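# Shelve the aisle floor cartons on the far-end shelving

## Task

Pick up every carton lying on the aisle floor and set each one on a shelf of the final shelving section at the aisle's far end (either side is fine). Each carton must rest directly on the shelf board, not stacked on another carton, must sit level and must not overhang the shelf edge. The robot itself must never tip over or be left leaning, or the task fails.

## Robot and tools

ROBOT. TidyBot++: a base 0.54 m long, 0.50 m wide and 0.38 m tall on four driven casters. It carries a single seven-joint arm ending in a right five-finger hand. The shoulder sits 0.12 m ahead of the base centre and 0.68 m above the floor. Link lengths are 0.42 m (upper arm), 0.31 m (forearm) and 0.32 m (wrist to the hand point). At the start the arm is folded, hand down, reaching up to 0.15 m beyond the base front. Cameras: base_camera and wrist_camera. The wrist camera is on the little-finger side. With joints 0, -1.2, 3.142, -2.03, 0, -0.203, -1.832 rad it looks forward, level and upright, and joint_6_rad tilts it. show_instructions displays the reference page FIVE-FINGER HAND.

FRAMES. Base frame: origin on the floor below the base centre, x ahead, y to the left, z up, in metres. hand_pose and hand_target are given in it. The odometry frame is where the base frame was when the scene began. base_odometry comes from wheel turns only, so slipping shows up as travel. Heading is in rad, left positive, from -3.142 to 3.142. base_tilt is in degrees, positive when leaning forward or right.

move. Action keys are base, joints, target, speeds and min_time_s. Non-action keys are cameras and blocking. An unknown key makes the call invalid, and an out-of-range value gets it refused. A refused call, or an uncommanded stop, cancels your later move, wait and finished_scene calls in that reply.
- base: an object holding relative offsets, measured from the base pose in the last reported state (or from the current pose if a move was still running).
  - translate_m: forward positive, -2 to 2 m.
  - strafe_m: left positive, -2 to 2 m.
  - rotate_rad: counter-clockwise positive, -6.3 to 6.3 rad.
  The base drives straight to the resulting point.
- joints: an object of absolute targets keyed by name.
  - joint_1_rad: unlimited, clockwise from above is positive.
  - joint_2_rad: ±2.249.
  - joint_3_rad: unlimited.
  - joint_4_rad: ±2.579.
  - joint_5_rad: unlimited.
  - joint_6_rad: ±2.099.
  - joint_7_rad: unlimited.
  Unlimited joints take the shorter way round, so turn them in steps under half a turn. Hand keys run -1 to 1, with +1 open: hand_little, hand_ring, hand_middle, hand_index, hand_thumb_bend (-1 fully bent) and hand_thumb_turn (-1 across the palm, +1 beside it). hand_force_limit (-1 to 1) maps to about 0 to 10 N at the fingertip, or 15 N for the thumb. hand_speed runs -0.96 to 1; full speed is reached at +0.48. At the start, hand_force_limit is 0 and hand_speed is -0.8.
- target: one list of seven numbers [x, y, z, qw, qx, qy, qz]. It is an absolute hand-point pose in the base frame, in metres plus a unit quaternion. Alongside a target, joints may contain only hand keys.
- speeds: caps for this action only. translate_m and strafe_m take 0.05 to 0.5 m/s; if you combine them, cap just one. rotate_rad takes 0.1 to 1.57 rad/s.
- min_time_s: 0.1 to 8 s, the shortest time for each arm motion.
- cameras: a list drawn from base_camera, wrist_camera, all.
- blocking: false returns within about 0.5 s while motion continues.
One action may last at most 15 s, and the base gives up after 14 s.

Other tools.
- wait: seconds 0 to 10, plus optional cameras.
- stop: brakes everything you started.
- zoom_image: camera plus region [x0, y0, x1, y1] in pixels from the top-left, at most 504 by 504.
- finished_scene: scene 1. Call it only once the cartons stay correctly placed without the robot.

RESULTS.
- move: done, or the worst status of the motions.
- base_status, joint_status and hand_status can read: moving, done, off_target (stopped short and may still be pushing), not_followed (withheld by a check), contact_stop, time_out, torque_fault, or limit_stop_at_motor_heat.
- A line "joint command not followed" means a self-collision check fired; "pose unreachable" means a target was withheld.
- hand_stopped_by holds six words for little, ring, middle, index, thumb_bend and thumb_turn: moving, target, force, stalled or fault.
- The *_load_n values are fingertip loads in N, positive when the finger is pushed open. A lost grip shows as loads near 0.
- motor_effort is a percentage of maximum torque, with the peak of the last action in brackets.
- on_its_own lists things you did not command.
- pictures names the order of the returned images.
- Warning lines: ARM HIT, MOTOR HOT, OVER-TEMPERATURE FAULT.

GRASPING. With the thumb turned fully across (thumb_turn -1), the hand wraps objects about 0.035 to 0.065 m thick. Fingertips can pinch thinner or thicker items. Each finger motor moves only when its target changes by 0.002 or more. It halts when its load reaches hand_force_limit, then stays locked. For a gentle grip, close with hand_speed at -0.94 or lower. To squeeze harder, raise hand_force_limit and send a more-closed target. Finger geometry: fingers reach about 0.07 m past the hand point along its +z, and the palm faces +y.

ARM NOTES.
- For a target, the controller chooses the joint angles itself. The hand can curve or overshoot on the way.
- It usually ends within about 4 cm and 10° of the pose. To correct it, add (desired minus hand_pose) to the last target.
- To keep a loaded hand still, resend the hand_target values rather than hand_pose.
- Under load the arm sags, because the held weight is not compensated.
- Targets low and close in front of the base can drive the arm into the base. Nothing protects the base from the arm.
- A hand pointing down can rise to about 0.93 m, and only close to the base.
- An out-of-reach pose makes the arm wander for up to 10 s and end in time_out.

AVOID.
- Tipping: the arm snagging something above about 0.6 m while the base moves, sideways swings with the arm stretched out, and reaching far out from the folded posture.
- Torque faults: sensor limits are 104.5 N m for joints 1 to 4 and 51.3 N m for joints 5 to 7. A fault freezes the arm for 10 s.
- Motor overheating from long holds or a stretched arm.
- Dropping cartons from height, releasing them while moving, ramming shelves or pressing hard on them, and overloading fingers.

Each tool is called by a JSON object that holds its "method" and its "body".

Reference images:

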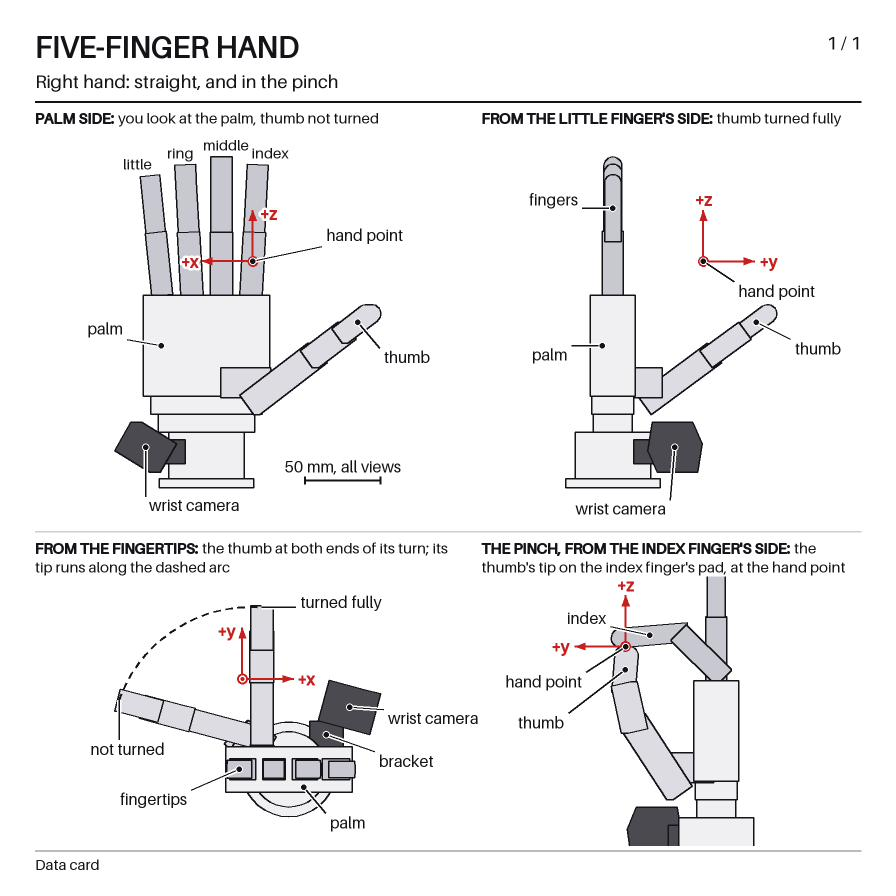

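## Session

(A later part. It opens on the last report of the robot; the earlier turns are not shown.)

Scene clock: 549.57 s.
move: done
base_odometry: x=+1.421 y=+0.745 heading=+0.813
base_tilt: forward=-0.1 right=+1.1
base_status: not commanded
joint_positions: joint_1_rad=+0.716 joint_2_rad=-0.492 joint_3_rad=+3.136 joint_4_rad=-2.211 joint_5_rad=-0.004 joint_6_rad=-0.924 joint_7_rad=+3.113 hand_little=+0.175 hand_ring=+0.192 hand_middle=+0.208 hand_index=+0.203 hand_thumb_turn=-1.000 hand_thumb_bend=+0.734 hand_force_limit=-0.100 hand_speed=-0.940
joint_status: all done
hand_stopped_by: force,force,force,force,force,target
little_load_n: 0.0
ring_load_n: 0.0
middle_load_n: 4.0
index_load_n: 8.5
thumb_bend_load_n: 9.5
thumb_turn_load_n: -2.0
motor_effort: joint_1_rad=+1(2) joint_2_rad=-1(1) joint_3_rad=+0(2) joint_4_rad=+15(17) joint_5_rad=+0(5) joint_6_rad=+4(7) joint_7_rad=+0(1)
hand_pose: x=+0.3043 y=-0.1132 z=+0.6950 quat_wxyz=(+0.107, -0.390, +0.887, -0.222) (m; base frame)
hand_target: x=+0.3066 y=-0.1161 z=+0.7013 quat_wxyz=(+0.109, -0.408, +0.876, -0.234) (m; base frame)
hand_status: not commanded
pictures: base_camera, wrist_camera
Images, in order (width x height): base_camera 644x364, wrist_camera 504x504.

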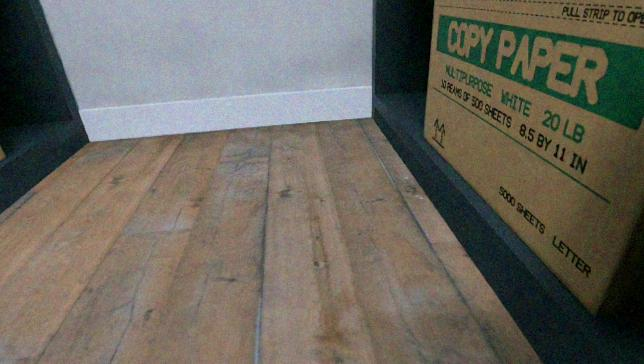

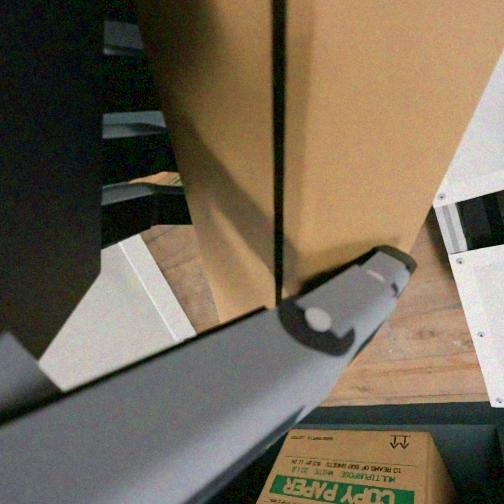

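{"method": "move", "body": {"base": {"strafe_m":0.04}, "speeds": {"strafe_m":0.1}, "joints": {"joint_1_rad":0}, "cameras": ["base_camera"]}}

Scene clock: 558.20 s.
move: done
base_odometry: x=+1.392 y=+0.773 heading=+0.813
base_tilt: forward=+0.0 right=+1.0
base_status: done
joint_positions: joint_1_rad=+0.016 joint_2_rad=-0.493 joint_3_rad=+3.136 joint_4_rad=-2.211 joint_5_rad=-0.004 joint_6_rad=-0.924 joint_7_rad=+3.113 hand_little=+0.175 hand_ring=+0.192 hand_middle=+0.208 hand_index=+0.203 hand_thumb_turn=-1.000 hand_thumb_bend=+0.734 hand_force_limit=-0.100 hand_speed=-0.940
joint_status: all done
hand_stopped_by: force,force,force,force,force,target
little_load_n: 0.0
ring_load_n: 0.0
middle_load_n: 4.0
index_load_n: 8.0
thumb_bend_load_n: 10.0
thumb_turn_load_n: -2.0
motor_effort: joint_1_rad=+1(2) joint_2_rad=+0(3) joint_3_rad=+0(1) joint_4_rad=+14(15) joint_5_rad=+0(1) joint_6_rad=+4(5) joint_7_rad=+2(2)
hand_pose: x=+0.3336 y=+0.0327 z=+0.6954 quat_wxyz=(+0.177, -0.671, +0.699, -0.173) (m; base frame)
hand_target: x=+0.3373 y=+0.0321 z=+0.7013 quat_wxyz=(+0.182, -0.683, +0.683, -0.182) (m; base frame)
hand_status: not commanded
pictures: base_camera
Images, in order (width x height): base_camera 644x364.

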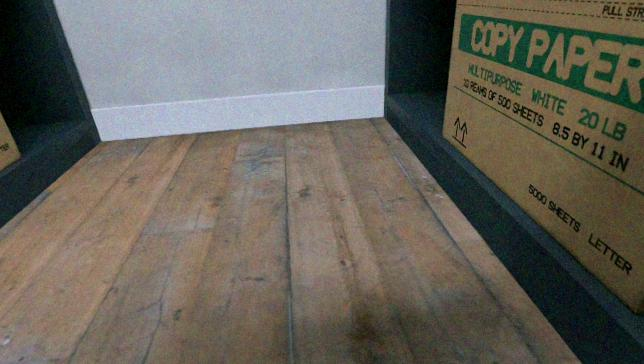

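Moves freely. Now rotate left.

{"method": "move", "body": {"base": {"rotate_rad":0.09}, "speeds": {"rotate_rad":0.2}, "cameras": ["base_camera"]}}

{"method": "zoom_image", "body": {"camera": "base_camera", "region": [0, 64, 400, 364]}}

{"method": "zoom_image", "body": {"camera": "base_camera", "region": [344, 64, 644, 364]}}

Scene clock: 561.77 s.
move: done
base_odometry: x=+1.392 y=+0.773 heading=+0.903
base_tilt: forward=-0.1 right=+1.0
base_status: done
joint_positions: joint_1_rad=+0.015 joint_2_rad=-0.493 joint_3_rad=+3.136 joint_4_rad=-2.211 joint_5_rad=-0.004 joint_6_rad=-0.924 joint_7_rad=+3.113 hand_little=+0.175 hand_ring=+0.192 hand_middle=+0.208 hand_index=+0.203 hand_thumb_turn=-1.000 hand_thumb_bend=+0.734 hand_force_limit=-0.100 hand_speed=-0.940
joint_status: not commanded
hand_stopped_by: force,force,force,force,force,target
little_load_n: 0.0
ring_load_n: 0.0
middle_load_n: 3.5
index_load_n: 8.0
thumb_bend_load_n: 10.0
thumb_turn_load_n: -2.0
motor_effort: joint_1_rad=+1(2) joint_2_rad=+0(1) joint_3_rad=+0(1) joint_4_rad=+14(15) joint_5_rad=+0(1) joint_6_rad=+4(4) joint_7_rad=+0(1)
hand_pose: x=+0.3335 y=+0.0331 z=+0.6954 quat_wxyz=(+0.177, -0.671, +0.699, -0.173) (m; base frame)
hand_target: x=+0.3373 y=+0.0321 z=+0.7013 quat_wxyz=(+0.182, -0.683, +0.683, -0.182) (m; base frame)
hand_status: not commanded
pictures: base_camera
Images, in order (width x height): base_camera 644x364.

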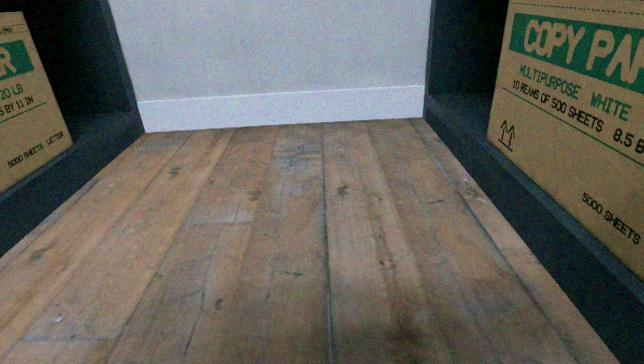

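Scaled by 1.260.

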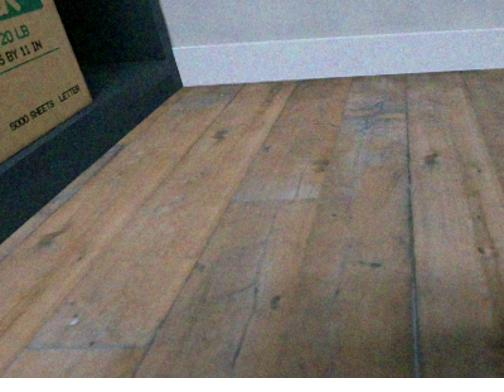

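Scaled by 1.680.

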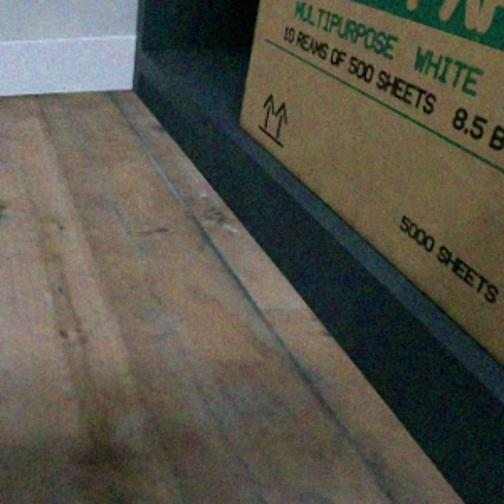

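{"method": "move", "body": {"base": {"strafe_m":-0.02,"rotate_rad":0.01}}}

{"method": "move", "body": {"base": {"translate_m":0.25}, "speeds": {"translate_m":0.2}, "cameras": ["base_camera"]}}

{"method": "zoom_image", "body": {"camera": "base_camera", "region": [344, 64, 644, 364]}}

Scene clock: 569.83 s.
move: done
base_odometry: x=+1.408 y=+0.761 heading=+0.913
base_tilt: forward=-0.1 right=+1.0
base_status: done
joint_positions: joint_1_rad=+0.015 joint_2_rad=-0.493 joint_3_rad=+3.138 joint_4_rad=-2.211 joint_5_rad=-0.004 joint_6_rad=-0.924 joint_7_rad=+3.113 hand_little=+0.175 hand_ring=+0.192 hand_middle=+0.208 hand_index=+0.203 hand_thumb_turn=-1.000 hand_thumb_bend=+0.734 hand_force_limit=-0.100 hand_speed=-0.940
joint_status: not commanded
hand_stopped_by: force,force,force,force,force,target
little_load_n: 0.0
ring_load_n: 0.0
middle_load_n: 3.5
index_load_n: 8.0
thumb_bend_load_n: 9.5
thumb_turn_load_n: -2.0
motor_effort: joint_1_rad=+1(1) joint_2_rad=+0(1) joint_3_rad=+0(2) joint_4_rad=+14(15) joint_5_rad=+1(1) joint_6_rad=+3(5) joint_7_rad=+0(1)
hand_pose: x=+0.3336 y=+0.0328 z=+0.6954 quat_wxyz=(+0.177, -0.671, +0.699, -0.173) (m; base frame)
hand_target: x=+0.3373 y=+0.0321 z=+0.7013 quat_wxyz=(+0.182, -0.683, +0.683, -0.182) (m; base frame)
hand_status: not commanded
pictures: none

Scene clock: 571.80 s.
move: done
base_odometry: x=+1.561 y=+0.959 heading=+0.913
base_tilt: forward=-0.1 right=+1.0
base_status: done
joint_positions: joint_1_rad=+0.015 joint_2_rad=-0.496 joint_3_rad=+3.138 joint_4_rad=-2.211 joint_5_rad=-0.004 joint_6_rad=-0.924 joint_7_rad=+3.113 hand_little=+0.175 hand_ring=+0.192 hand_middle=+0.208 hand_index=+0.203 hand_thumb_turn=-1.000 hand_thumb_bend=+0.734 hand_force_limit=-0.100 hand_speed=-0.940
joint_status: not commanded
hand_stopped_by: force,force,force,force,force,target
little_load_n: 0.0
ring_load_n: 0.0
middle_load_n: 3.5
index_load_n: 8.5
thumb_bend_load_n: 10.0
thumb_turn_load_n: -2.0
motor_effort: joint_1_rad=+1(2) joint_2_rad=+0(3) joint_3_rad=+1(1) joint_4_rad=+14(15) joint_5_rad=+0(1) joint_6_rad=+4(5) joint_7_rad=+1(2)
hand_pose: x=+0.3336 y=+0.0328 z=+0.6959 quat_wxyz=(+0.178, -0.670, +0.699, -0.173) (m; base frame)
hand_target: x=+0.3373 y=+0.0321 z=+0.7013 quat_wxyz=(+0.182, -0.683, +0.683, -0.182) (m; base frame)
hand_status: not commanded
pictures: base_camera
Images, in order (width x height): base_camera 644x364.

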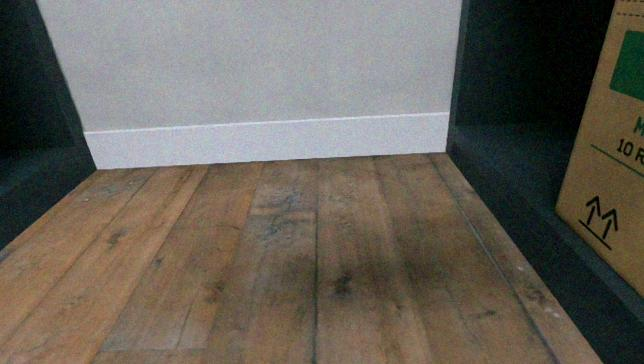

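Scaled by 1.680.

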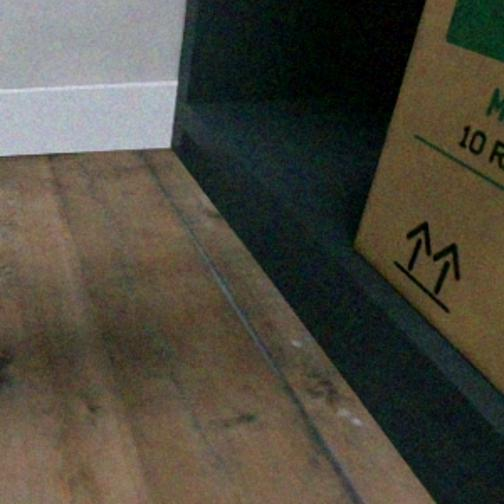

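{"method": "move", "body": {"base": {"translate_m":0.28}, "speeds": {"translate_m":0.25}}}

{"method": "move", "body": {"base": {"strafe_m":0.18}, "speeds": {"strafe_m":0.2}, "cameras": ["all"]}}

{"method": "zoom_image", "body": {"camera": "base_camera", "region": [0, 64, 400, 364]}}

Scene clock: 579.00 s.
move: done
base_odometry: x=+1.732 y=+1.180 heading=+0.913
base_tilt: forward=+0.0 right=+1.0
base_status: done
joint_positions: joint_1_rad=+0.015 joint_2_rad=-0.497 joint_3_rad=+3.138 joint_4_rad=-2.211 joint_5_rad=-0.004 joint_6_rad=-0.924 joint_7_rad=+3.113 hand_little=+0.175 hand_ring=+0.192 hand_middle=+0.208 hand_index=+0.203 hand_thumb_turn=-1.000 hand_thumb_bend=+0.734 hand_force_limit=-0.100 hand_speed=-0.940
joint_status: not commanded
hand_stopped_by: force,force,force,force,force,target
little_load_n: 0.0
ring_load_n: 0.0
middle_load_n: 3.5
index_load_n: 8.0
thumb_bend_load_n: 9.5
thumb_turn_load_n: -2.0
motor_effort: joint_1_rad=+1(1) joint_2_rad=+0(2) joint_3_rad=-1(1) joint_4_rad=+15(15) joint_5_rad=+0(1) joint_6_rad=+3(5) joint_7_rad=+0(1)
hand_pose: x=+0.3335 y=+0.0328 z=+0.6962 quat_wxyz=(+0.179, -0.670, +0.699, -0.174) (m; base frame)
hand_target: x=+0.3373 y=+0.0321 z=+0.7013 quat_wxyz=(+0.182, -0.683, +0.683, -0.182) (m; base frame)
hand_status: not commanded
pictures: none

Scene clock: 580.60 s.
move: done
base_odometry: x=+1.590 y=+1.291 heading=+0.912
base_tilt: forward=+0.0 right=+1.0
base_status: done
joint_positions: joint_1_rad=+0.015 joint_2_rad=-0.497 joint_3_rad=+3.138 joint_4_rad=-2.211 joint_5_rad=-0.004 joint_6_rad=-0.924 joint_7_rad=+3.113 hand_little=+0.175 hand_ring=+0.192 hand_middle=+0.208 hand_index=+0.203 hand_thumb_turn=-1.000 hand_thumb_bend=+0.734 hand_force_limit=-0.100 hand_speed=-0.940
joint_status: not commanded
hand_stopped_by: force,force,force,force,force,target
little_load_n: 0.0
ring_load_n: 0.0
middle_load_n: 3.5
index_load_n: 8.5
thumb_bend_load_n: 10.0
thumb_turn_load_n: -2.0
motor_effort: joint_1_rad=+1(1) joint_2_rad=+0(1) joint_3_rad=+0(2) joint_4_rad=+14(15) joint_5_rad=+1(1) joint_6_rad=+4(5) joint_7_rad=+1(1)
hand_pose: x=+0.3335 y=+0.0328 z=+0.6962 quat_wxyz=(+0.179, -0.670, +0.699, -0.174) (m; base frame)
hand_target: x=+0.3373 y=+0.0321 z=+0.7013 quat_wxyz=(+0.182, -0.683, +0.683, -0.182) (m; base frame)
hand_status: not commanded
pictures: base_camera, wrist_camera
Images, in order (width x height): base_camera 644x364, wrist_camera 504x504.

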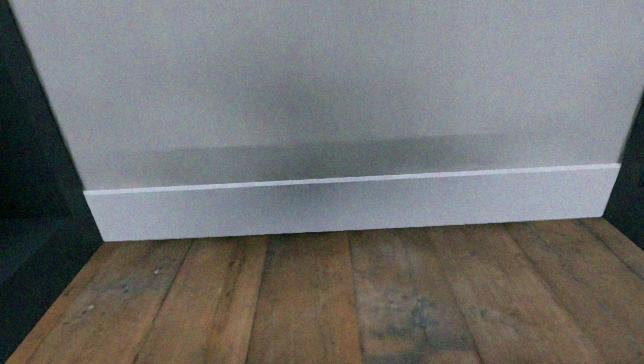

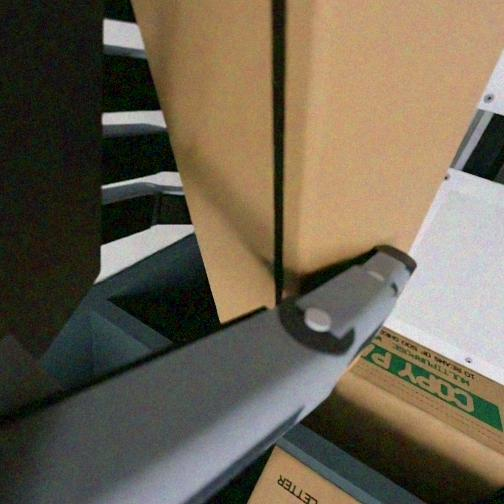

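Scaled by 1.260.

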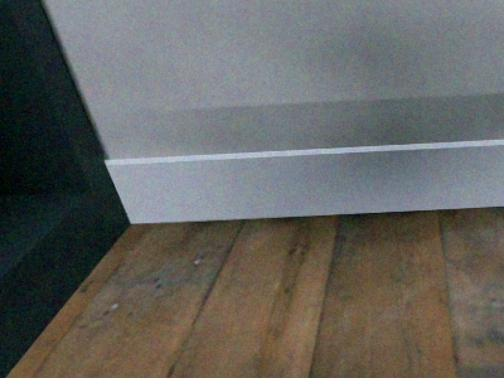

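{"method": "move", "body": {"base": {"strafe_m":0.06}, "joints": {"joint_1_rad":0,"joint_2_rad":1.307,"joint_3_rad":3.142,"joint_4_rad":-2.338,"joint_5_rad":0,"joint_6_rad":1.367,"joint_7_rad":3.142}, "min_time_s": 4, "cameras": ["all"]}}

Scene clock: 609.33 s.
move: done
base_odometry: x=+1.542 y=+1.327 heading=+0.912
base_tilt: forward=-0.1 right=+1.0
base_status: done
joint_positions: joint_1_rad=+0.014 joint_2_rad=+1.294 joint_3_rad=+3.138 joint_4_rad=-2.321 joint_5_rad=-0.004 joint_6_rad=+1.303 joint_7_rad=+3.113 hand_little=+0.175 hand_ring=+0.192 hand_middle=+0.208 hand_index=+0.203 hand_thumb_turn=-1.000 hand_thumb_bend=+0.734 hand_force_limit=-0.100 hand_speed=-0.940
joint_status: all done
hand_stopped_by: force,force,force,force,force,target
little_load_n: 0.0
ring_load_n: 0.0
middle_load_n: 3.5
index_load_n: 8.0
thumb_bend_load_n: 9.5
thumb_turn_load_n: -2.0
motor_effort: joint_1_rad=+1(2) joint_2_rad=-27(29) joint_3_rad=-1(3) joint_4_rad=-3(15) joint_5_rad=+1(2) joint_6_rad=+6(8) joint_7_rad=+0(2)
hand_pose: x=+0.5787 y=+0.0279 z=+0.2559 quat_wxyz=(+0.287, -0.632, +0.662, -0.283) (m; base frame)
hand_target: x=+0.5793 y=+0.0319 z=+0.2611 quat_wxyz=(+0.296, -0.642, +0.642, -0.296) (m; base frame)
hand_status: not commanded
pictures: base_camera, wrist_camera
Images, in order (width x height): base_camera 644x364, wrist_camera 504x504.

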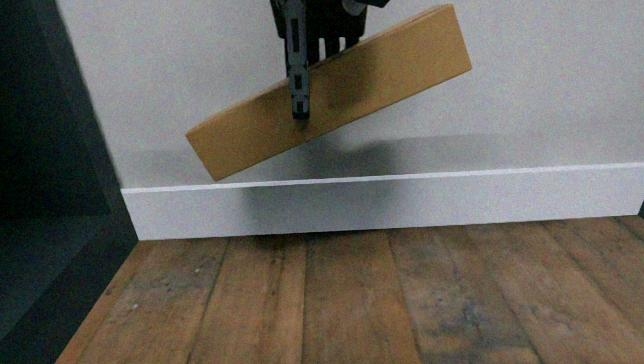

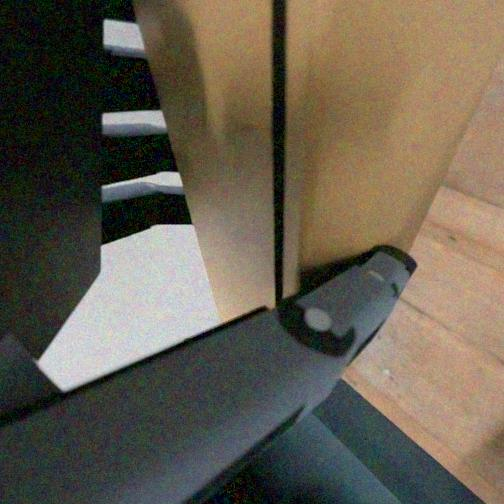

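{"method": "move", "body": {"joints": {"joint_1_rad":0,"joint_2_rad":-0.096,"joint_3_rad":3.142,"joint_4_rad":-2.025,"joint_5_rad":0,"joint_6_rad":-0.351,"joint_7_rad":3.142}, "min_time_s": 3}}

{"method": "move", "body": {"joints": {"joint_1_rad":1.571}, "min_time_s": 3, "cameras": ["all"]}}

Scene clock: 622.57 s.
move: done
base_odometry: x=+1.542 y=+1.327 heading=+0.912
base_tilt: forward=+0.0 right=+1.0
base_status: not commanded
joint_positions: joint_1_rad=+0.014 joint_2_rad=-0.079 joint_3_rad=+3.138 joint_4_rad=-2.054 joint_5_rad=-0.004 joint_6_rad=-0.303 joint_7_rad=+3.113 hand_little=+0.175 hand_ring=+0.192 hand_middle=+0.208 hand_index=+0.203 hand_thumb_turn=-1.000 hand_thumb_bend=+0.734 hand_force_limit=-0.100 hand_speed=-0.940
joint_status: all done
hand_stopped_by: force,force,force,force,force,target
little_load_n: 0.0
ring_load_n: 0.0
middle_load_n: 3.5
index_load_n: 8.0
thumb_bend_load_n: 10.0
thumb_turn_load_n: -2.0
motor_effort: joint_1_rad=+1(2) joint_2_rad=-13(30) joint_3_rad=-1(3) joint_4_rad=+15(15) joint_5_rad=+0(1) joint_6_rad=+6(10) joint_7_rad=+0(2)
hand_pose: x=+0.5816 y=+0.0296 z=+0.7233 quat_wxyz=(+0.299, -0.628, +0.656, -0.292) (m; base frame)
hand_target: x=+0.5783 y=+0.0320 z=+0.7350 quat_wxyz=(+0.295, -0.642, +0.643, -0.295) (m; base frame)
hand_status: not commanded
pictures: none

Scene clock: 625.87 s.
move: done
base_odometry: x=+1.542 y=+1.327 heading=+0.912
base_tilt: forward=+0.0 right=+1.0
base_status: not commanded
joint_positions: joint_1_rad=+1.556 joint_2_rad=-0.079 joint_3_rad=+3.138 joint_4_rad=-2.054 joint_5_rad=-0.004 joint_6_rad=-0.305 joint_7_rad=+3.113 hand_little=+0.175 hand_ring=+0.192 hand_middle=+0.208 hand_index=+0.203 hand_thumb_turn=-1.000 hand_thumb_bend=+0.734 hand_force_limit=-0.100 hand_speed=-0.940
joint_status: all done
hand_stopped_by: force,force,force,force,force,target
little_load_n: 0.0
ring_load_n: 0.0
middle_load_n: 3.5
index_load_n: 8.0
thumb_bend_load_n: 10.0
thumb_turn_load_n: -2.0
motor_effort: joint_1_rad=+1(2) joint_2_rad=-13(14) joint_3_rad=+0(2) joint_4_rad=+15(15) joint_5_rad=+0(1) joint_6_rad=+6(7) joint_7_rad=+0(1)
hand_pose: x=+0.1621 y=-0.4611 z=+0.7230 quat_wxyz=(+0.011, +0.006, +0.909, -0.417) (m; base frame)
hand_target: x=+0.1509 y=-0.4593 z=+0.7350 quat_wxyz=(+0.000, +0.000, +0.909, -0.418) (m; base frame)
hand_status: not commanded
pictures: base_camera, wrist_camera
Images, in order (width x height): base_camera 644x364, wrist_camera 504x504.

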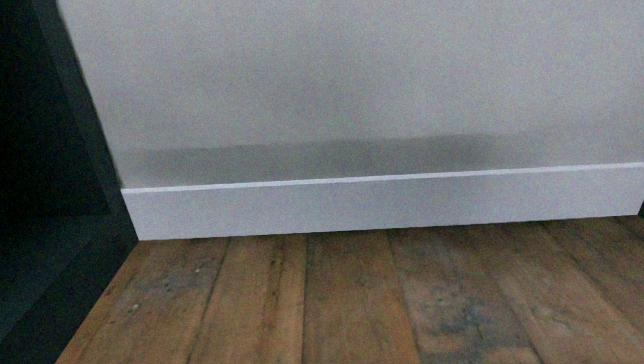

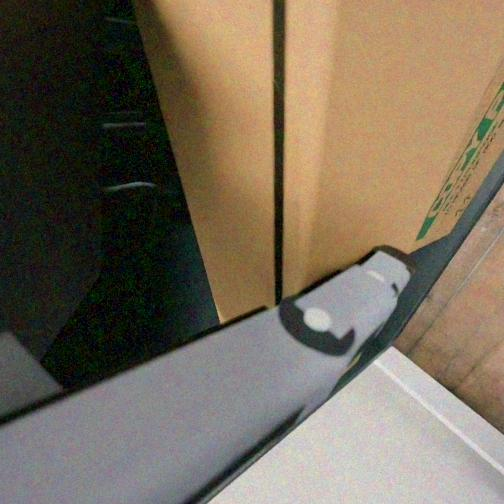

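{"method": "move", "body": {"joints": {"joint_1_rad":1.571,"joint_2_rad":0.382,"joint_3_rad":3.142,"joint_4_rad":-1.525,"joint_6_rad":-0.372}, "min_time_s": 3.5, "cameras": ["all"]}}

Scene clock: 661.73 s.
move: done
base_odometry: x=+1.542 y=+1.327 heading=+0.912
base_tilt: forward=-0.1 right=+1.1
base_status: not commanded
joint_positions: joint_1_rad=+1.556 joint_2_rad=+0.369 joint_3_rad=+3.138 joint_4_rad=-1.553 joint_5_rad=-0.004 joint_6_rad=-0.326 joint_7_rad=+3.113 hand_little=+0.175 hand_ring=+0.192 hand_middle=+0.208 hand_index=+0.203 hand_thumb_turn=-1.000 hand_thumb_bend=+0.734 hand_force_limit=-0.100 hand_speed=-0.940
joint_status: all done
hand_stopped_by: force,force,force,force,force,target
little_load_n: 0.0
ring_load_n: 0.0
middle_load_n: 3.5
index_load_n: 8.5
thumb_bend_load_n: 10.0
thumb_turn_load_n: -2.0
motor_effort: joint_1_rad=+1(2) joint_2_rad=-27(28) joint_3_rad=-1(2) joint_4_rad=+15(16) joint_5_rad=+0(1) joint_6_rad=+6(8) joint_7_rad=+1(2)
hand_pose: x=+0.1655 y=-0.6599 z=+0.7180 quat_wxyz=(+0.012, +0.007, +0.902, -0.432) (m; base frame)
hand_target: x=+0.1508 y=-0.6591 z=+0.7133 quat_wxyz=(+0.000, +0.000, +0.908, -0.418) (m; base frame)
hand_status: not commanded
pictures: base_camera, wrist_camera
Images, in order (width x height): base_camera 644x364, wrist_camera 504x504.

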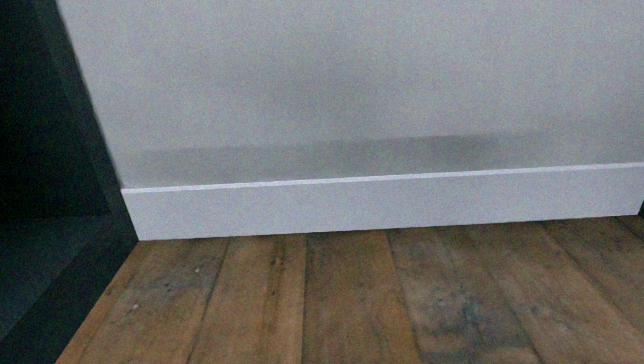

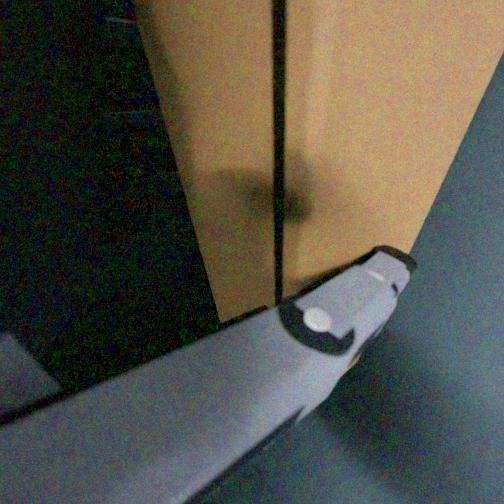

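{"method": "wait", "body": {"seconds": 0, "cameras": ["all"]}}

Scene clock: 680.93 s.
base_odometry: x=+1.542 y=+1.327 heading=+0.912
base_tilt: forward=+0.0 right=+1.0
base_status: not commanded
joint_positions: joint_1_rad=+1.556 joint_2_rad=+0.369 joint_3_rad=+3.138 joint_4_rad=-1.553 joint_5_rad=-0.004 joint_6_rad=-0.326 joint_7_rad=+3.113 hand_little=+0.175 hand_ring=+0.192 hand_middle=+0.208 hand_index=+0.203 hand_thumb_turn=-1.000 hand_thumb_bend=+0.734 hand_force_limit=-0.100 hand_speed=-0.940
joint_status: all done
hand_stopped_by: force,force,force,force,force,target
little_load_n: 0.5
ring_load_n: 0.0
middle_load_n: 3.5
index_load_n: 8.0
thumb_bend_load_n: 10.0
thumb_turn_load_n: -2.0
motor_effort: joint_1_rad=+0(2) joint_2_rad=-27(28) joint_3_rad=-1(2) joint_4_rad=+15(16) joint_5_rad=+0(1) joint_6_rad=+6(8) joint_7_rad=+0(2)
hand_pose: x=+0.1655 y=-0.6599 z=+0.7180 quat_wxyz=(+0.012, +0.007, +0.902, -0.432) (m; base frame)
hand_target: x=+0.1508 y=-0.6591 z=+0.7133 quat_wxyz=(+0.000, +0.000, +0.908, -0.418) (m; base frame)
hand_status: not commanded
pictures: base_camera, wrist_camera
Images, in order (width x height): base_camera 644x364, wrist_camera 504x504.

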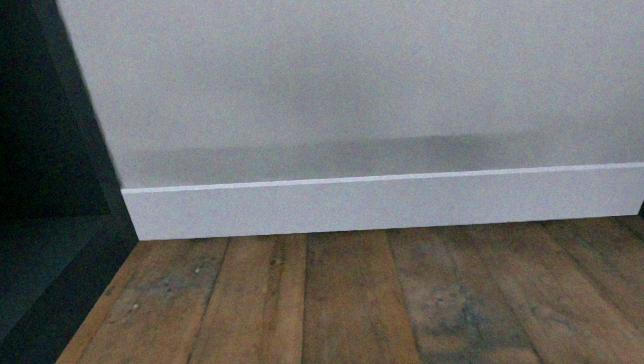

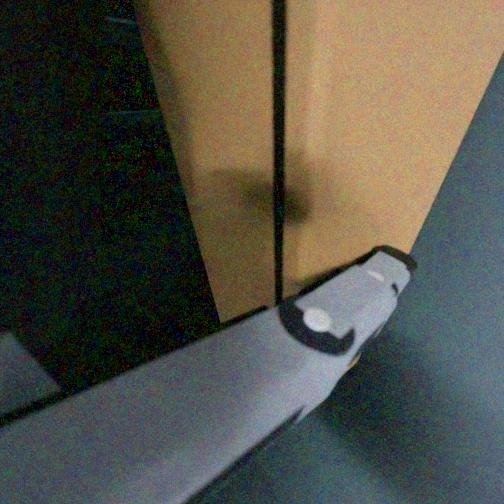

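{"method": "move", "body": {"base": {"translate_m": 0.26}, "speeds": {"translate_m": 0.12}, "cameras": ["all"]}}

Scene clock: 688.13 s.
move: done
base_odometry: x=+1.701 y=+1.533 heading=+0.912
base_tilt: forward=-0.1 right=+1.0
base_status: done
joint_positions: joint_1_rad=+1.580 joint_2_rad=+0.371 joint_3_rad=+3.143 joint_4_rad=-1.555 joint_5_rad=-0.004 joint_6_rad=-0.333 joint_7_rad=+3.113 hand_little=+0.175 hand_ring=+0.192 hand_middle=+0.208 hand_index=+0.203 hand_thumb_turn=-1.000 hand_thumb_bend=+0.734 hand_force_limit=-0.100 hand_speed=-0.940
joint_status: not commanded
hand_stopped_by: force,force,force,force,force,target
little_load_n: 0.0
ring_load_n: 0.0
middle_load_n: 3.5
index_load_n: 8.0
thumb_bend_load_n: 10.0
thumb_turn_load_n: -2.0
motor_effort: joint_1_rad=-1(4) joint_2_rad=-22(28) joint_3_rad=-2(4) joint_4_rad=+22(22) joint_5_rad=+0(1) joint_6_rad=+7(8) joint_7_rad=+0(1)
hand_pose: x=+0.1466 y=-0.6589 z=+0.7148 quat_wxyz=(+0.005, +0.019, +0.904, -0.427) (m; base frame)
hand_target: x=+0.1508 y=-0.6591 z=+0.7133 quat_wxyz=(+0.000, +0.000, +0.908, -0.418) (m; base frame)
hand_status: not commanded
pictures: base_camera, wrist_camera
Images, in order (width x height): base_camera 644x364, wrist_camera 504x504.

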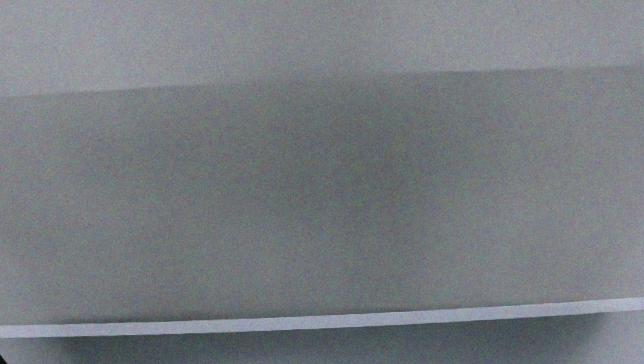

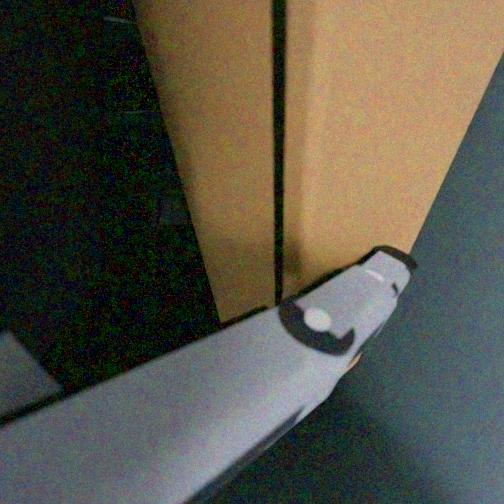

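{"method": "move", "body": {"joints": {"joint_1_rad": 1.571, "joint_2_rad": 0.42, "joint_3_rad": 3.142, "joint_4_rad": -1.606, "joint_5_rad": 0, "joint_6_rad": -0.253, "joint_7_rad": 3.142}, "min_time_s": 1.5, "cameras": ["wrist_camera"]}}

{"method": "move", "body": {"joints": {"joint_1_rad": 1.571, "joint_2_rad": 0.444, "joint_3_rad": 3.142, "joint_4_rad": -1.64, "joint_5_rad": 0, "joint_6_rad": -0.195, "joint_7_rad": 3.142}, "min_time_s": 1.5, "cameras": ["wrist_camera"]}}

Scene clock: 701.27 s.
move: done
base_odometry: x=+1.702 y=+1.533 heading=+0.912
base_tilt: forward=+0.0 right=+1.1
base_status: not commanded
joint_positions: joint_1_rad=+1.580 joint_2_rad=+0.418 joint_3_rad=+3.143 joint_4_rad=-1.592 joint_5_rad=-0.004 joint_6_rad=-0.315 joint_7_rad=+3.113 hand_little=+0.175 hand_ring=+0.192 hand_middle=+0.208 hand_index=+0.203 hand_thumb_turn=-1.000 hand_thumb_bend=+0.734 hand_force_limit=-0.100 hand_speed=-0.940
joint_status: all done
hand_stopped_by: force,force,force,force,force,target
little_load_n: 0.0
ring_load_n: 0.0
middle_load_n: 3.5
index_load_n: 8.5
thumb_bend_load_n: 10.0
thumb_turn_load_n: -2.0
motor_effort: joint_1_rad=+0(2) joint_2_rad=-28(30) joint_3_rad=-1(3) joint_4_rad=+14(22) joint_5_rad=+0(1) joint_6_rad=+6(8) joint_7_rad=+1(2)
hand_pose: x=+0.1467 y=-0.6500 z=+0.6694 quat_wxyz=(+0.005, +0.020, +0.917, -0.397) (m; base frame)
hand_target: x=+0.1508 y=-0.6594 z=+0.6726 quat_wxyz=(+0.000, +0.000, +0.908, -0.418) (m; base frame)
hand_status: not commanded
pictures: wrist_camera
Images, in order (width x height): wrist_camera 504x504.

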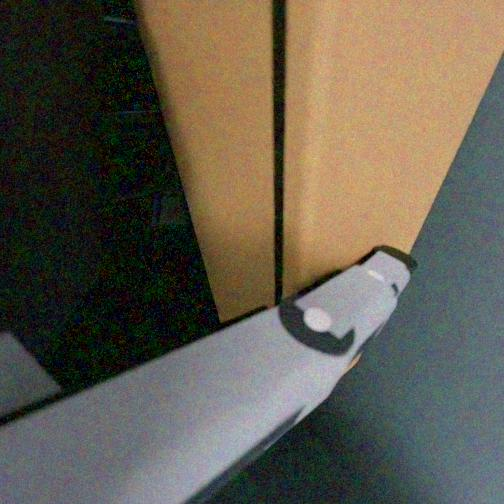

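Scene clock: 703.07 s.
move: done
base_odometry: x=+1.702 y=+1.533 heading=+0.912
base_tilt: forward=+0.0 right=+1.1
base_status: not commanded
joint_positions: joint_1_rad=+1.580 joint_2_rad=+0.427 joint_3_rad=+3.143 joint_4_rad=-1.624 joint_5_rad=-0.004 joint_6_rad=-0.258 joint_7_rad=+3.113 hand_little=+0.175 hand_ring=+0.192 hand_middle=+0.208 hand_index=+0.203 hand_thumb_turn=-1.000 hand_thumb_bend=+0.734 hand_force_limit=-0.100 hand_speed=-0.940
joint_status: all done
hand_stopped_by: force,force,force,force,force,target
little_load_n: 0.0
ring_load_n: 0.0
middle_load_n: 3.5
index_load_n: 8.0
thumb_bend_load_n: 9.5
thumb_turn_load_n: -2.0
motor_effort: joint_1_rad=+1(2) joint_2_rad=-28(29) joint_3_rad=+0(2) joint_4_rad=+14(15) joint_5_rad=+0(1) joint_6_rad=+6(7) joint_7_rad=+1(2)
hand_pose: x=+0.1466 y=-0.6521 z=+0.6595 quat_wxyz=(+0.005, +0.020, +0.914, -0.405) (m; base frame)
hand_target: x=+0.1508 y=-0.6601 z=+0.6522 quat_wxyz=(+0.000, +0.000, +0.908, -0.418) (m; base frame)
hand_status: not commanded
pictures: wrist_camera
Images, in order (width x height): wrist_camera 504x504.

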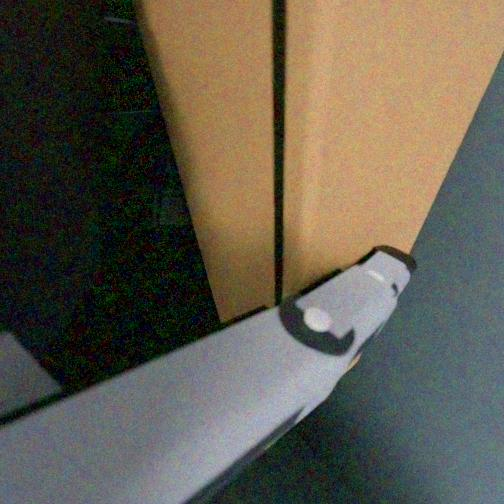

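{"method": "move", "body": {"joints": {"joint_1_rad": 1.571, "joint_2_rad": 0.469, "joint_3_rad": 3.142, "joint_4_rad": -1.675, "joint_5_rad": 0, "joint_6_rad": -0.135, "joint_7_rad": 3.142}, "min_time_s": 1.5, "cameras": ["wrist_camera"]}}

{"method": "move", "body": {"joints": {"joint_1_rad": 1.571, "joint_2_rad": 0.498, "joint_3_rad": 3.142, "joint_4_rad": -1.703, "joint_5_rad": 0, "joint_6_rad": -0.077, "joint_7_rad": 3.142}, "min_time_s": 1.5, "cameras": ["wrist_camera"]}}

Scene clock: 709.63 s.
move: done
base_odometry: x=+1.702 y=+1.533 heading=+0.912
base_tilt: forward=-0.1 right=+1.0
base_status: not commanded
joint_positions: joint_1_rad=+1.580 joint_2_rad=+0.452 joint_3_rad=+3.143 joint_4_rad=-1.659 joint_5_rad=-0.004 joint_6_rad=-0.198 joint_7_rad=+3.113 hand_little=+0.175 hand_ring=+0.192 hand_middle=+0.208 hand_index=+0.203 hand_thumb_turn=-1.000 hand_thumb_bend=+0.734 hand_force_limit=-0.100 hand_speed=-0.940
joint_status: all done
hand_stopped_by: force,force,force,force,force,target
little_load_n: 0.0
ring_load_n: 0.0
middle_load_n: 3.5
index_load_n: 8.0
thumb_bend_load_n: 10.0
thumb_turn_load_n: -1.5
motor_effort: joint_1_rad=+1(2) joint_2_rad=-28(29) joint_3_rad=-1(2) joint_4_rad=+14(15) joint_5_rad=+0(1) joint_6_rad=+5(7) joint_7_rad=+1(2)
hand_pose: x=+0.1465 y=-0.6524 z=+0.6387 quat_wxyz=(+0.005, +0.020, +0.914, -0.405) (m; base frame)
hand_target: x=+0.1508 y=-0.6598 z=+0.6314 quat_wxyz=(+0.000, +0.000, +0.908, -0.418) (m; base frame)
hand_status: not commanded
pictures: wrist_camera
Images, in order (width x height): wrist_camera 504x504.

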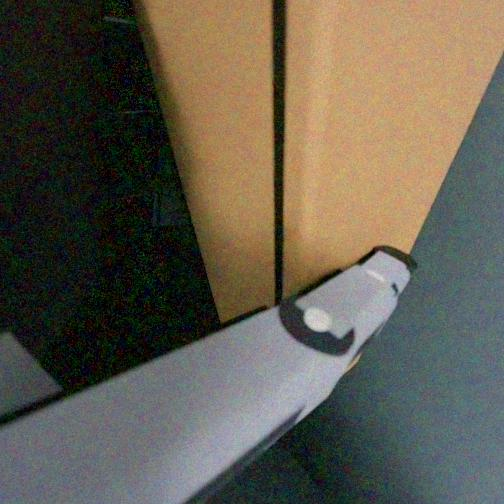

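Scene clock: 711.43 s.
move: done
base_odometry: x=+1.702 y=+1.533 heading=+0.912
base_tilt: forward=-0.1 right=+1.1
base_status: not commanded
joint_positions: joint_1_rad=+1.580 joint_2_rad=+0.478 joint_3_rad=+3.143 joint_4_rad=-1.685 joint_5_rad=-0.004 joint_6_rad=-0.138 joint_7_rad=+3.113 hand_little=+0.175 hand_ring=+0.192 hand_middle=+0.208 hand_index=+0.203 hand_thumb_turn=-1.000 hand_thumb_bend=+0.734 hand_force_limit=-0.100 hand_speed=-0.940
joint_status: all done
hand_stopped_by: force,force,force,force,force,target
little_load_n: 0.0
ring_load_n: 0.0
middle_load_n: 3.5
index_load_n: 8.0
thumb_bend_load_n: 9.5
thumb_turn_load_n: -2.0
motor_effort: joint_1_rad=+1(2) joint_2_rad=-28(30) joint_3_rad=+0(3) joint_4_rad=+14(14) joint_5_rad=+0(1) joint_6_rad=+6(7) joint_7_rad=+0(2)
hand_pose: x=+0.1464 y=-0.6550 z=+0.6210 quat_wxyz=(+0.005, +0.020, +0.913, -0.408) (m; base frame)
hand_target: x=+0.1508 y=-0.6607 z=+0.6112 quat_wxyz=(+0.000, +0.000, +0.908, -0.419) (m; base frame)
hand_status: not commanded
pictures: wrist_camera
Images, in order (width x height): wrist_camera 504x504.

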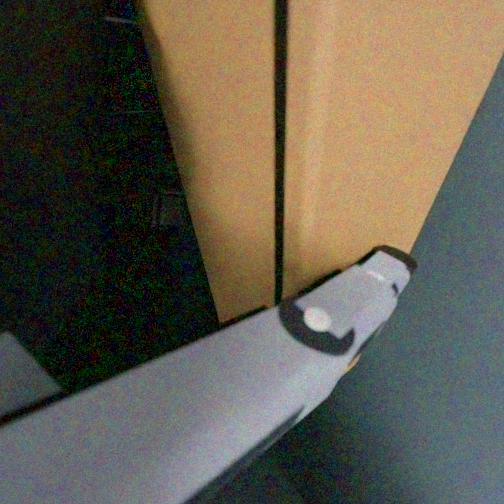

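{"method": "move", "body": {"joints": {"joint_1_rad": 1.571, "joint_2_rad": 0.528, "joint_3_rad": 3.142, "joint_4_rad": -1.732, "joint_5_rad": 0, "joint_6_rad": -0.019, "joint_7_rad": 3.142}, "min_time_s": 2, "cameras": ["wrist_camera"]}}

Scene clock: 717.00 s.
move: done
base_odometry: x=+1.702 y=+1.533 heading=+0.912
base_tilt: forward=-0.1 right=+1.0
base_status: not commanded
joint_positions: joint_1_rad=+1.580 joint_2_rad=+0.506 joint_3_rad=+3.143 joint_4_rad=-1.712 joint_5_rad=-0.004 joint_6_rad=-0.078 joint_7_rad=+3.113 hand_little=+0.175 hand_ring=+0.192 hand_middle=+0.208 hand_index=+0.203 hand_thumb_turn=-1.000 hand_thumb_bend=+0.734 hand_force_limit=-0.100 hand_speed=-0.940
joint_status: all done
hand_stopped_by: force,force,force,force,force,target
little_load_n: 0.0
ring_load_n: 0.0
middle_load_n: 1.5
index_load_n: 8.0
thumb_bend_load_n: 8.5
thumb_turn_load_n: -2.0
motor_effort: joint_1_rad=+0(2) joint_2_rad=-28(29) joint_3_rad=-2(3) joint_4_rad=+12(14) joint_5_rad=+0(1) joint_6_rad=+6(7) joint_7_rad=+0(2)
hand_pose: x=+0.1463 y=-0.6569 z=+0.6026 quat_wxyz=(+0.005, +0.020, +0.912, -0.411) (m; base frame)
hand_target: x=+0.1508 y=-0.6601 z=+0.5901 quat_wxyz=(+0.000, +0.000, +0.908, -0.418) (m; base frame)
hand_status: not commanded
pictures: wrist_camera
Images, in order (width x height): wrist_camera 504x504.

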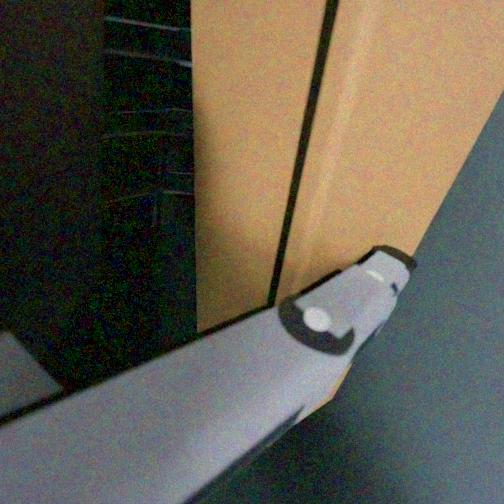

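{"method": "move", "body": {"joints": {"joint_1_rad": 1.571, "joint_2_rad": 0.546, "joint_3_rad": 3.142, "joint_4_rad": -1.744, "joint_5_rad": 0, "joint_6_rad": 0.011, "joint_7_rad": 3.142}, "min_time_s": 1.5, "cameras": ["wrist_camera"]}}

Scene clock: 721.00 s.
move: done
base_odometry: x=+1.702 y=+1.533 heading=+0.912
base_tilt: forward=+0.0 right=+1.0
base_status: not commanded
joint_positions: joint_1_rad=+1.580 joint_2_rad=+0.520 joint_3_rad=+3.143 joint_4_rad=-1.723 joint_5_rad=-0.004 joint_6_rad=-0.046 joint_7_rad=+3.113 hand_little=+0.175 hand_ring=+0.192 hand_middle=+0.207 hand_index=+0.203 hand_thumb_turn=-1.000 hand_thumb_bend=+0.734 hand_force_limit=-0.100 hand_speed=-0.940
joint_status: all done
hand_stopped_by: force,force,force,force,force,target
little_load_n: 0.0
ring_load_n: 1.5
middle_load_n: 1.5
index_load_n: 6.5
thumb_bend_load_n: 9.0
thumb_turn_load_n: -1.5
motor_effort: joint_1_rad=+1(2) joint_2_rad=-28(29) joint_3_rad=-1(2) joint_4_rad=+12(13) joint_5_rad=+1(1) joint_6_rad=+6(7) joint_7_rad=+1(2)
hand_pose: x=+0.1462 y=-0.6591 z=+0.5950 quat_wxyz=(+0.005, +0.020, +0.910, -0.414) (m; base frame)
hand_target: x=+0.1508 y=-0.6605 z=+0.5791 quat_wxyz=(+0.000, +0.000, +0.908, -0.418) (m; base frame)
hand_status: not commanded
pictures: wrist_camera
Images, in order (width x height): wrist_camera 504x504.

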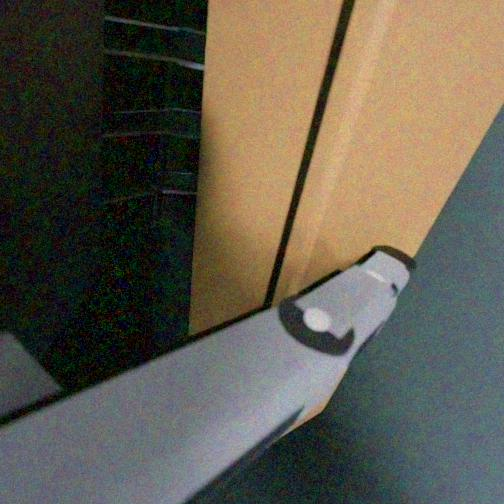

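{"method": "move", "body": {"joints": {"joint_1_rad": 1.571, "joint_2_rad": 0.562, "joint_3_rad": 3.142, "joint_4_rad": -1.755, "joint_5_rad": 0, "joint_6_rad": 0.038, "joint_7_rad": 3.142}, "min_time_s": 1.5, "cameras": ["wrist_camera"]}}

Scene clock: 727.13 s.
move: done
base_odometry: x=+1.702 y=+1.533 heading=+0.912
base_tilt: forward=-0.1 right=+1.1
base_status: not commanded
joint_positions: joint_1_rad=+1.580 joint_2_rad=+0.532 joint_3_rad=+3.143 joint_4_rad=-1.732 joint_5_rad=-0.004 joint_6_rad=-0.018 joint_7_rad=+3.113 hand_little=+0.175 hand_ring=+0.192 hand_middle=+0.207 hand_index=+0.203 hand_thumb_turn=-1.000 hand_thumb_bend=+0.734 hand_force_limit=-0.100 hand_speed=-0.940
joint_status: all done
hand_stopped_by: force,force,force,force,force,target
little_load_n: 1.0
ring_load_n: 2.5
middle_load_n: 0.5
index_load_n: 5.5
thumb_bend_load_n: 9.0
thumb_turn_load_n: -0.5
motor_effort: joint_1_rad=+0(2) joint_2_rad=-27(28) joint_3_rad=-1(2) joint_4_rad=+12(13) joint_5_rad=+1(1) joint_6_rad=+5(7) joint_7_rad=+1(3)
hand_pose: x=+0.1462 y=-0.6610 z=+0.5885 quat_wxyz=(+0.005, +0.020, +0.909, -0.417) (m; base frame)
hand_target: x=+0.1508 y=-0.6605 z=+0.5692 quat_wxyz=(+0.000, +0.000, +0.908, -0.418) (m; base frame)
hand_status: not commanded
pictures: wrist_camera
Images, in order (width x height): wrist_camera 504x504.

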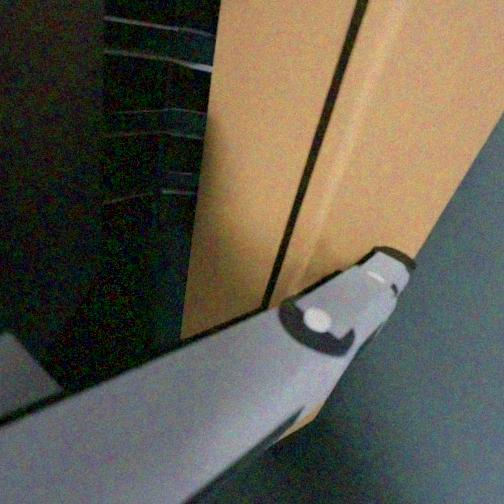

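{"method": "move", "body": {"joints": {"joint_1_rad": 1.571, "joint_2_rad": 0.574, "joint_3_rad": 3.142, "joint_4_rad": -1.763, "joint_5_rad": 0, "joint_6_rad": 0.058, "joint_7_rad": 3.142}, "min_time_s": 1.5, "cameras": ["wrist_camera"]}}

Scene clock: 731.20 s.
move: done
base_odometry: x=+1.702 y=+1.533 heading=+0.912
base_tilt: forward=+0.0 right=+1.0
base_status: not commanded
joint_positions: joint_1_rad=+1.580 joint_2_rad=+0.541 joint_3_rad=+3.143 joint_4_rad=-1.740 joint_5_rad=-0.004 joint_6_rad=+0.003 joint_7_rad=+3.113 hand_little=+0.175 hand_ring=+0.192 hand_middle=+0.207 hand_index=+0.203 hand_thumb_turn=-1.000 hand_thumb_bend=+0.734 hand_force_limit=-0.100 hand_speed=-0.940
joint_status: all done
hand_stopped_by: force,force,force,force,force,target
little_load_n: 0.5
ring_load_n: 2.5
middle_load_n: 1.0
index_load_n: 4.5
thumb_bend_load_n: 9.0
thumb_turn_load_n: 0.5
motor_effort: joint_1_rad=+1(2) joint_2_rad=-27(29) joint_3_rad=-1(3) joint_4_rad=+12(12) joint_5_rad=+1(2) joint_6_rad=+5(6) joint_7_rad=+1(2)
hand_pose: x=+0.1461 y=-0.6619 z=+0.5834 quat_wxyz=(+0.005, +0.020, +0.908, -0.418) (m; base frame)
hand_target: x=+0.1508 y=-0.6605 z=+0.5619 quat_wxyz=(+0.000, +0.000, +0.908, -0.418) (m; base frame)
hand_status: not commanded
pictures: wrist_camera
Images, in order (width x height): wrist_camera 504x504.

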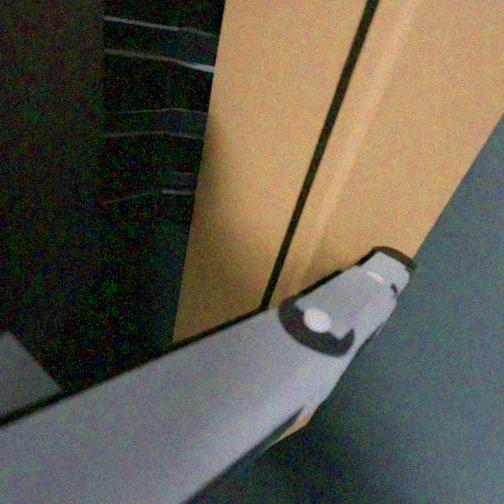

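{"method": "move", "body": {"joints": {"joint_1_rad": 1.571, "joint_2_rad": 0.584, "joint_3_rad": 3.142, "joint_4_rad": -1.77, "joint_5_rad": 0, "joint_6_rad": 0.075, "joint_7_rad": 3.142}, "min_time_s": 1.5, "cameras": ["wrist_camera"]}}

Scene clock: 736.37 s.
move: done
base_odometry: x=+1.702 y=+1.533 heading=+0.912
base_tilt: forward=+0.0 right=+1.0
base_status: not commanded
joint_positions: joint_1_rad=+1.580 joint_2_rad=+0.545 joint_3_rad=+3.143 joint_4_rad=-1.744 joint_5_rad=-0.004 joint_6_rad=+0.023 joint_7_rad=+3.113 hand_little=+0.175 hand_ring=+0.192 hand_middle=+0.207 hand_index=+0.203 hand_thumb_turn=-1.000 hand_thumb_bend=+0.734 hand_force_limit=-0.100 hand_speed=-0.940
joint_status: all done
hand_stopped_by: force,force,force,force,force,target
little_load_n: 0.5
ring_load_n: 2.5
middle_load_n: 1.0
index_load_n: 5.0
thumb_bend_load_n: 9.0
thumb_turn_load_n: 0.5
motor_effort: joint_1_rad=+1(2) joint_2_rad=-26(28) joint_3_rad=-1(2) joint_4_rad=+11(12) joint_5_rad=+1(2) joint_6_rad=+5(7) joint_7_rad=+0(2)
hand_pose: x=+0.1461 y=-0.6647 z=+0.5830 quat_wxyz=(+0.005, +0.020, +0.905, -0.424) (m; base frame)
hand_target: x=+0.1508 y=-0.6603 z=+0.5558 quat_wxyz=(+0.000, +0.000, +0.908, -0.418) (m; base frame)
hand_status: not commanded
pictures: wrist_camera
Images, in order (width x height): wrist_camera 504x504.

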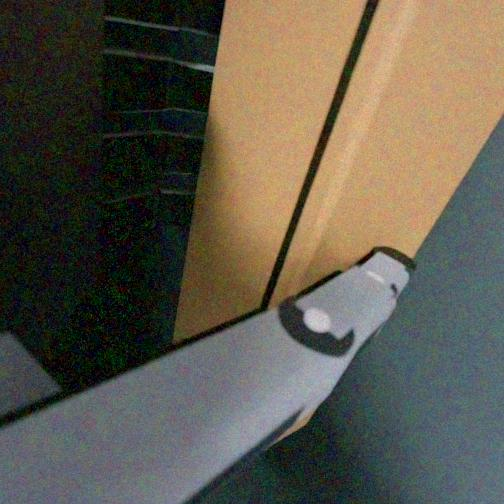

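{"method": "move", "body": {"joints": {"hand_speed": -0.85, "hand_thumb_bend": 1.0, "hand_little": 0.75, "hand_ring": 0.75, "hand_middle": 0.75, "hand_index": 0.75}, "cameras": ["wrist_camera"]}}

Scene clock: 743.83 s.
move: done
base_odometry: x=+1.702 y=+1.533 heading=+0.912
base_tilt: forward=-0.1 right=+1.0
base_status: not commanded
joint_positions: joint_1_rad=+1.580 joint_2_rad=+0.568 joint_3_rad=+3.143 joint_4_rad=-1.754 joint_5_rad=-0.004 joint_6_rad=+0.024 joint_7_rad=+3.113 hand_little=+0.750 hand_ring=+0.750 hand_middle=+0.750 hand_index=+0.750 hand_thumb_turn=-1.000 hand_thumb_bend=+1.000 hand_force_limit=-0.100 hand_speed=-0.850
joint_status: all done
hand_stopped_by: target,target,target,target,target,target
little_load_n: 0.0
ring_load_n: 0.0
middle_load_n: 0.0
index_load_n: 0.0
thumb_bend_load_n: 0.0
thumb_turn_load_n: 0.0
motor_effort: joint_1_rad=+1(1) joint_2_rad=-29(30) joint_3_rad=+0(2) joint_4_rad=+12(12) joint_5_rad=+0(1) joint_6_rad=+5(7) joint_7_rad=+0(1)
hand_pose: x=+0.1461 y=-0.6577 z=+0.5638 quat_wxyz=(+0.004, +0.020, +0.912, -0.409) (m; base frame)
hand_target: x=+0.1508 y=-0.6603 z=+0.5558 quat_wxyz=(+0.000, +0.000, +0.908, -0.418) (m; base frame)
hand_status: not commanded
pictures: wrist_camera
Images, in order (width x height): wrist_camera 504x504.

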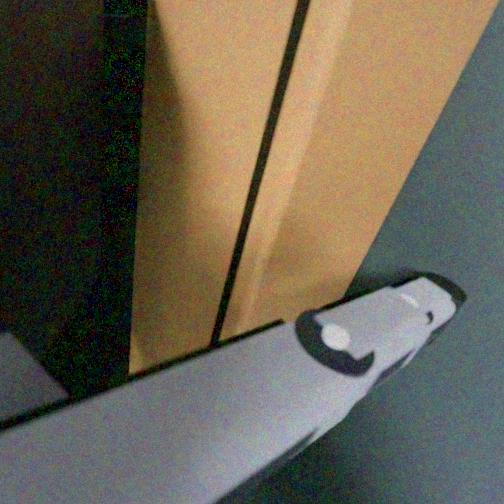

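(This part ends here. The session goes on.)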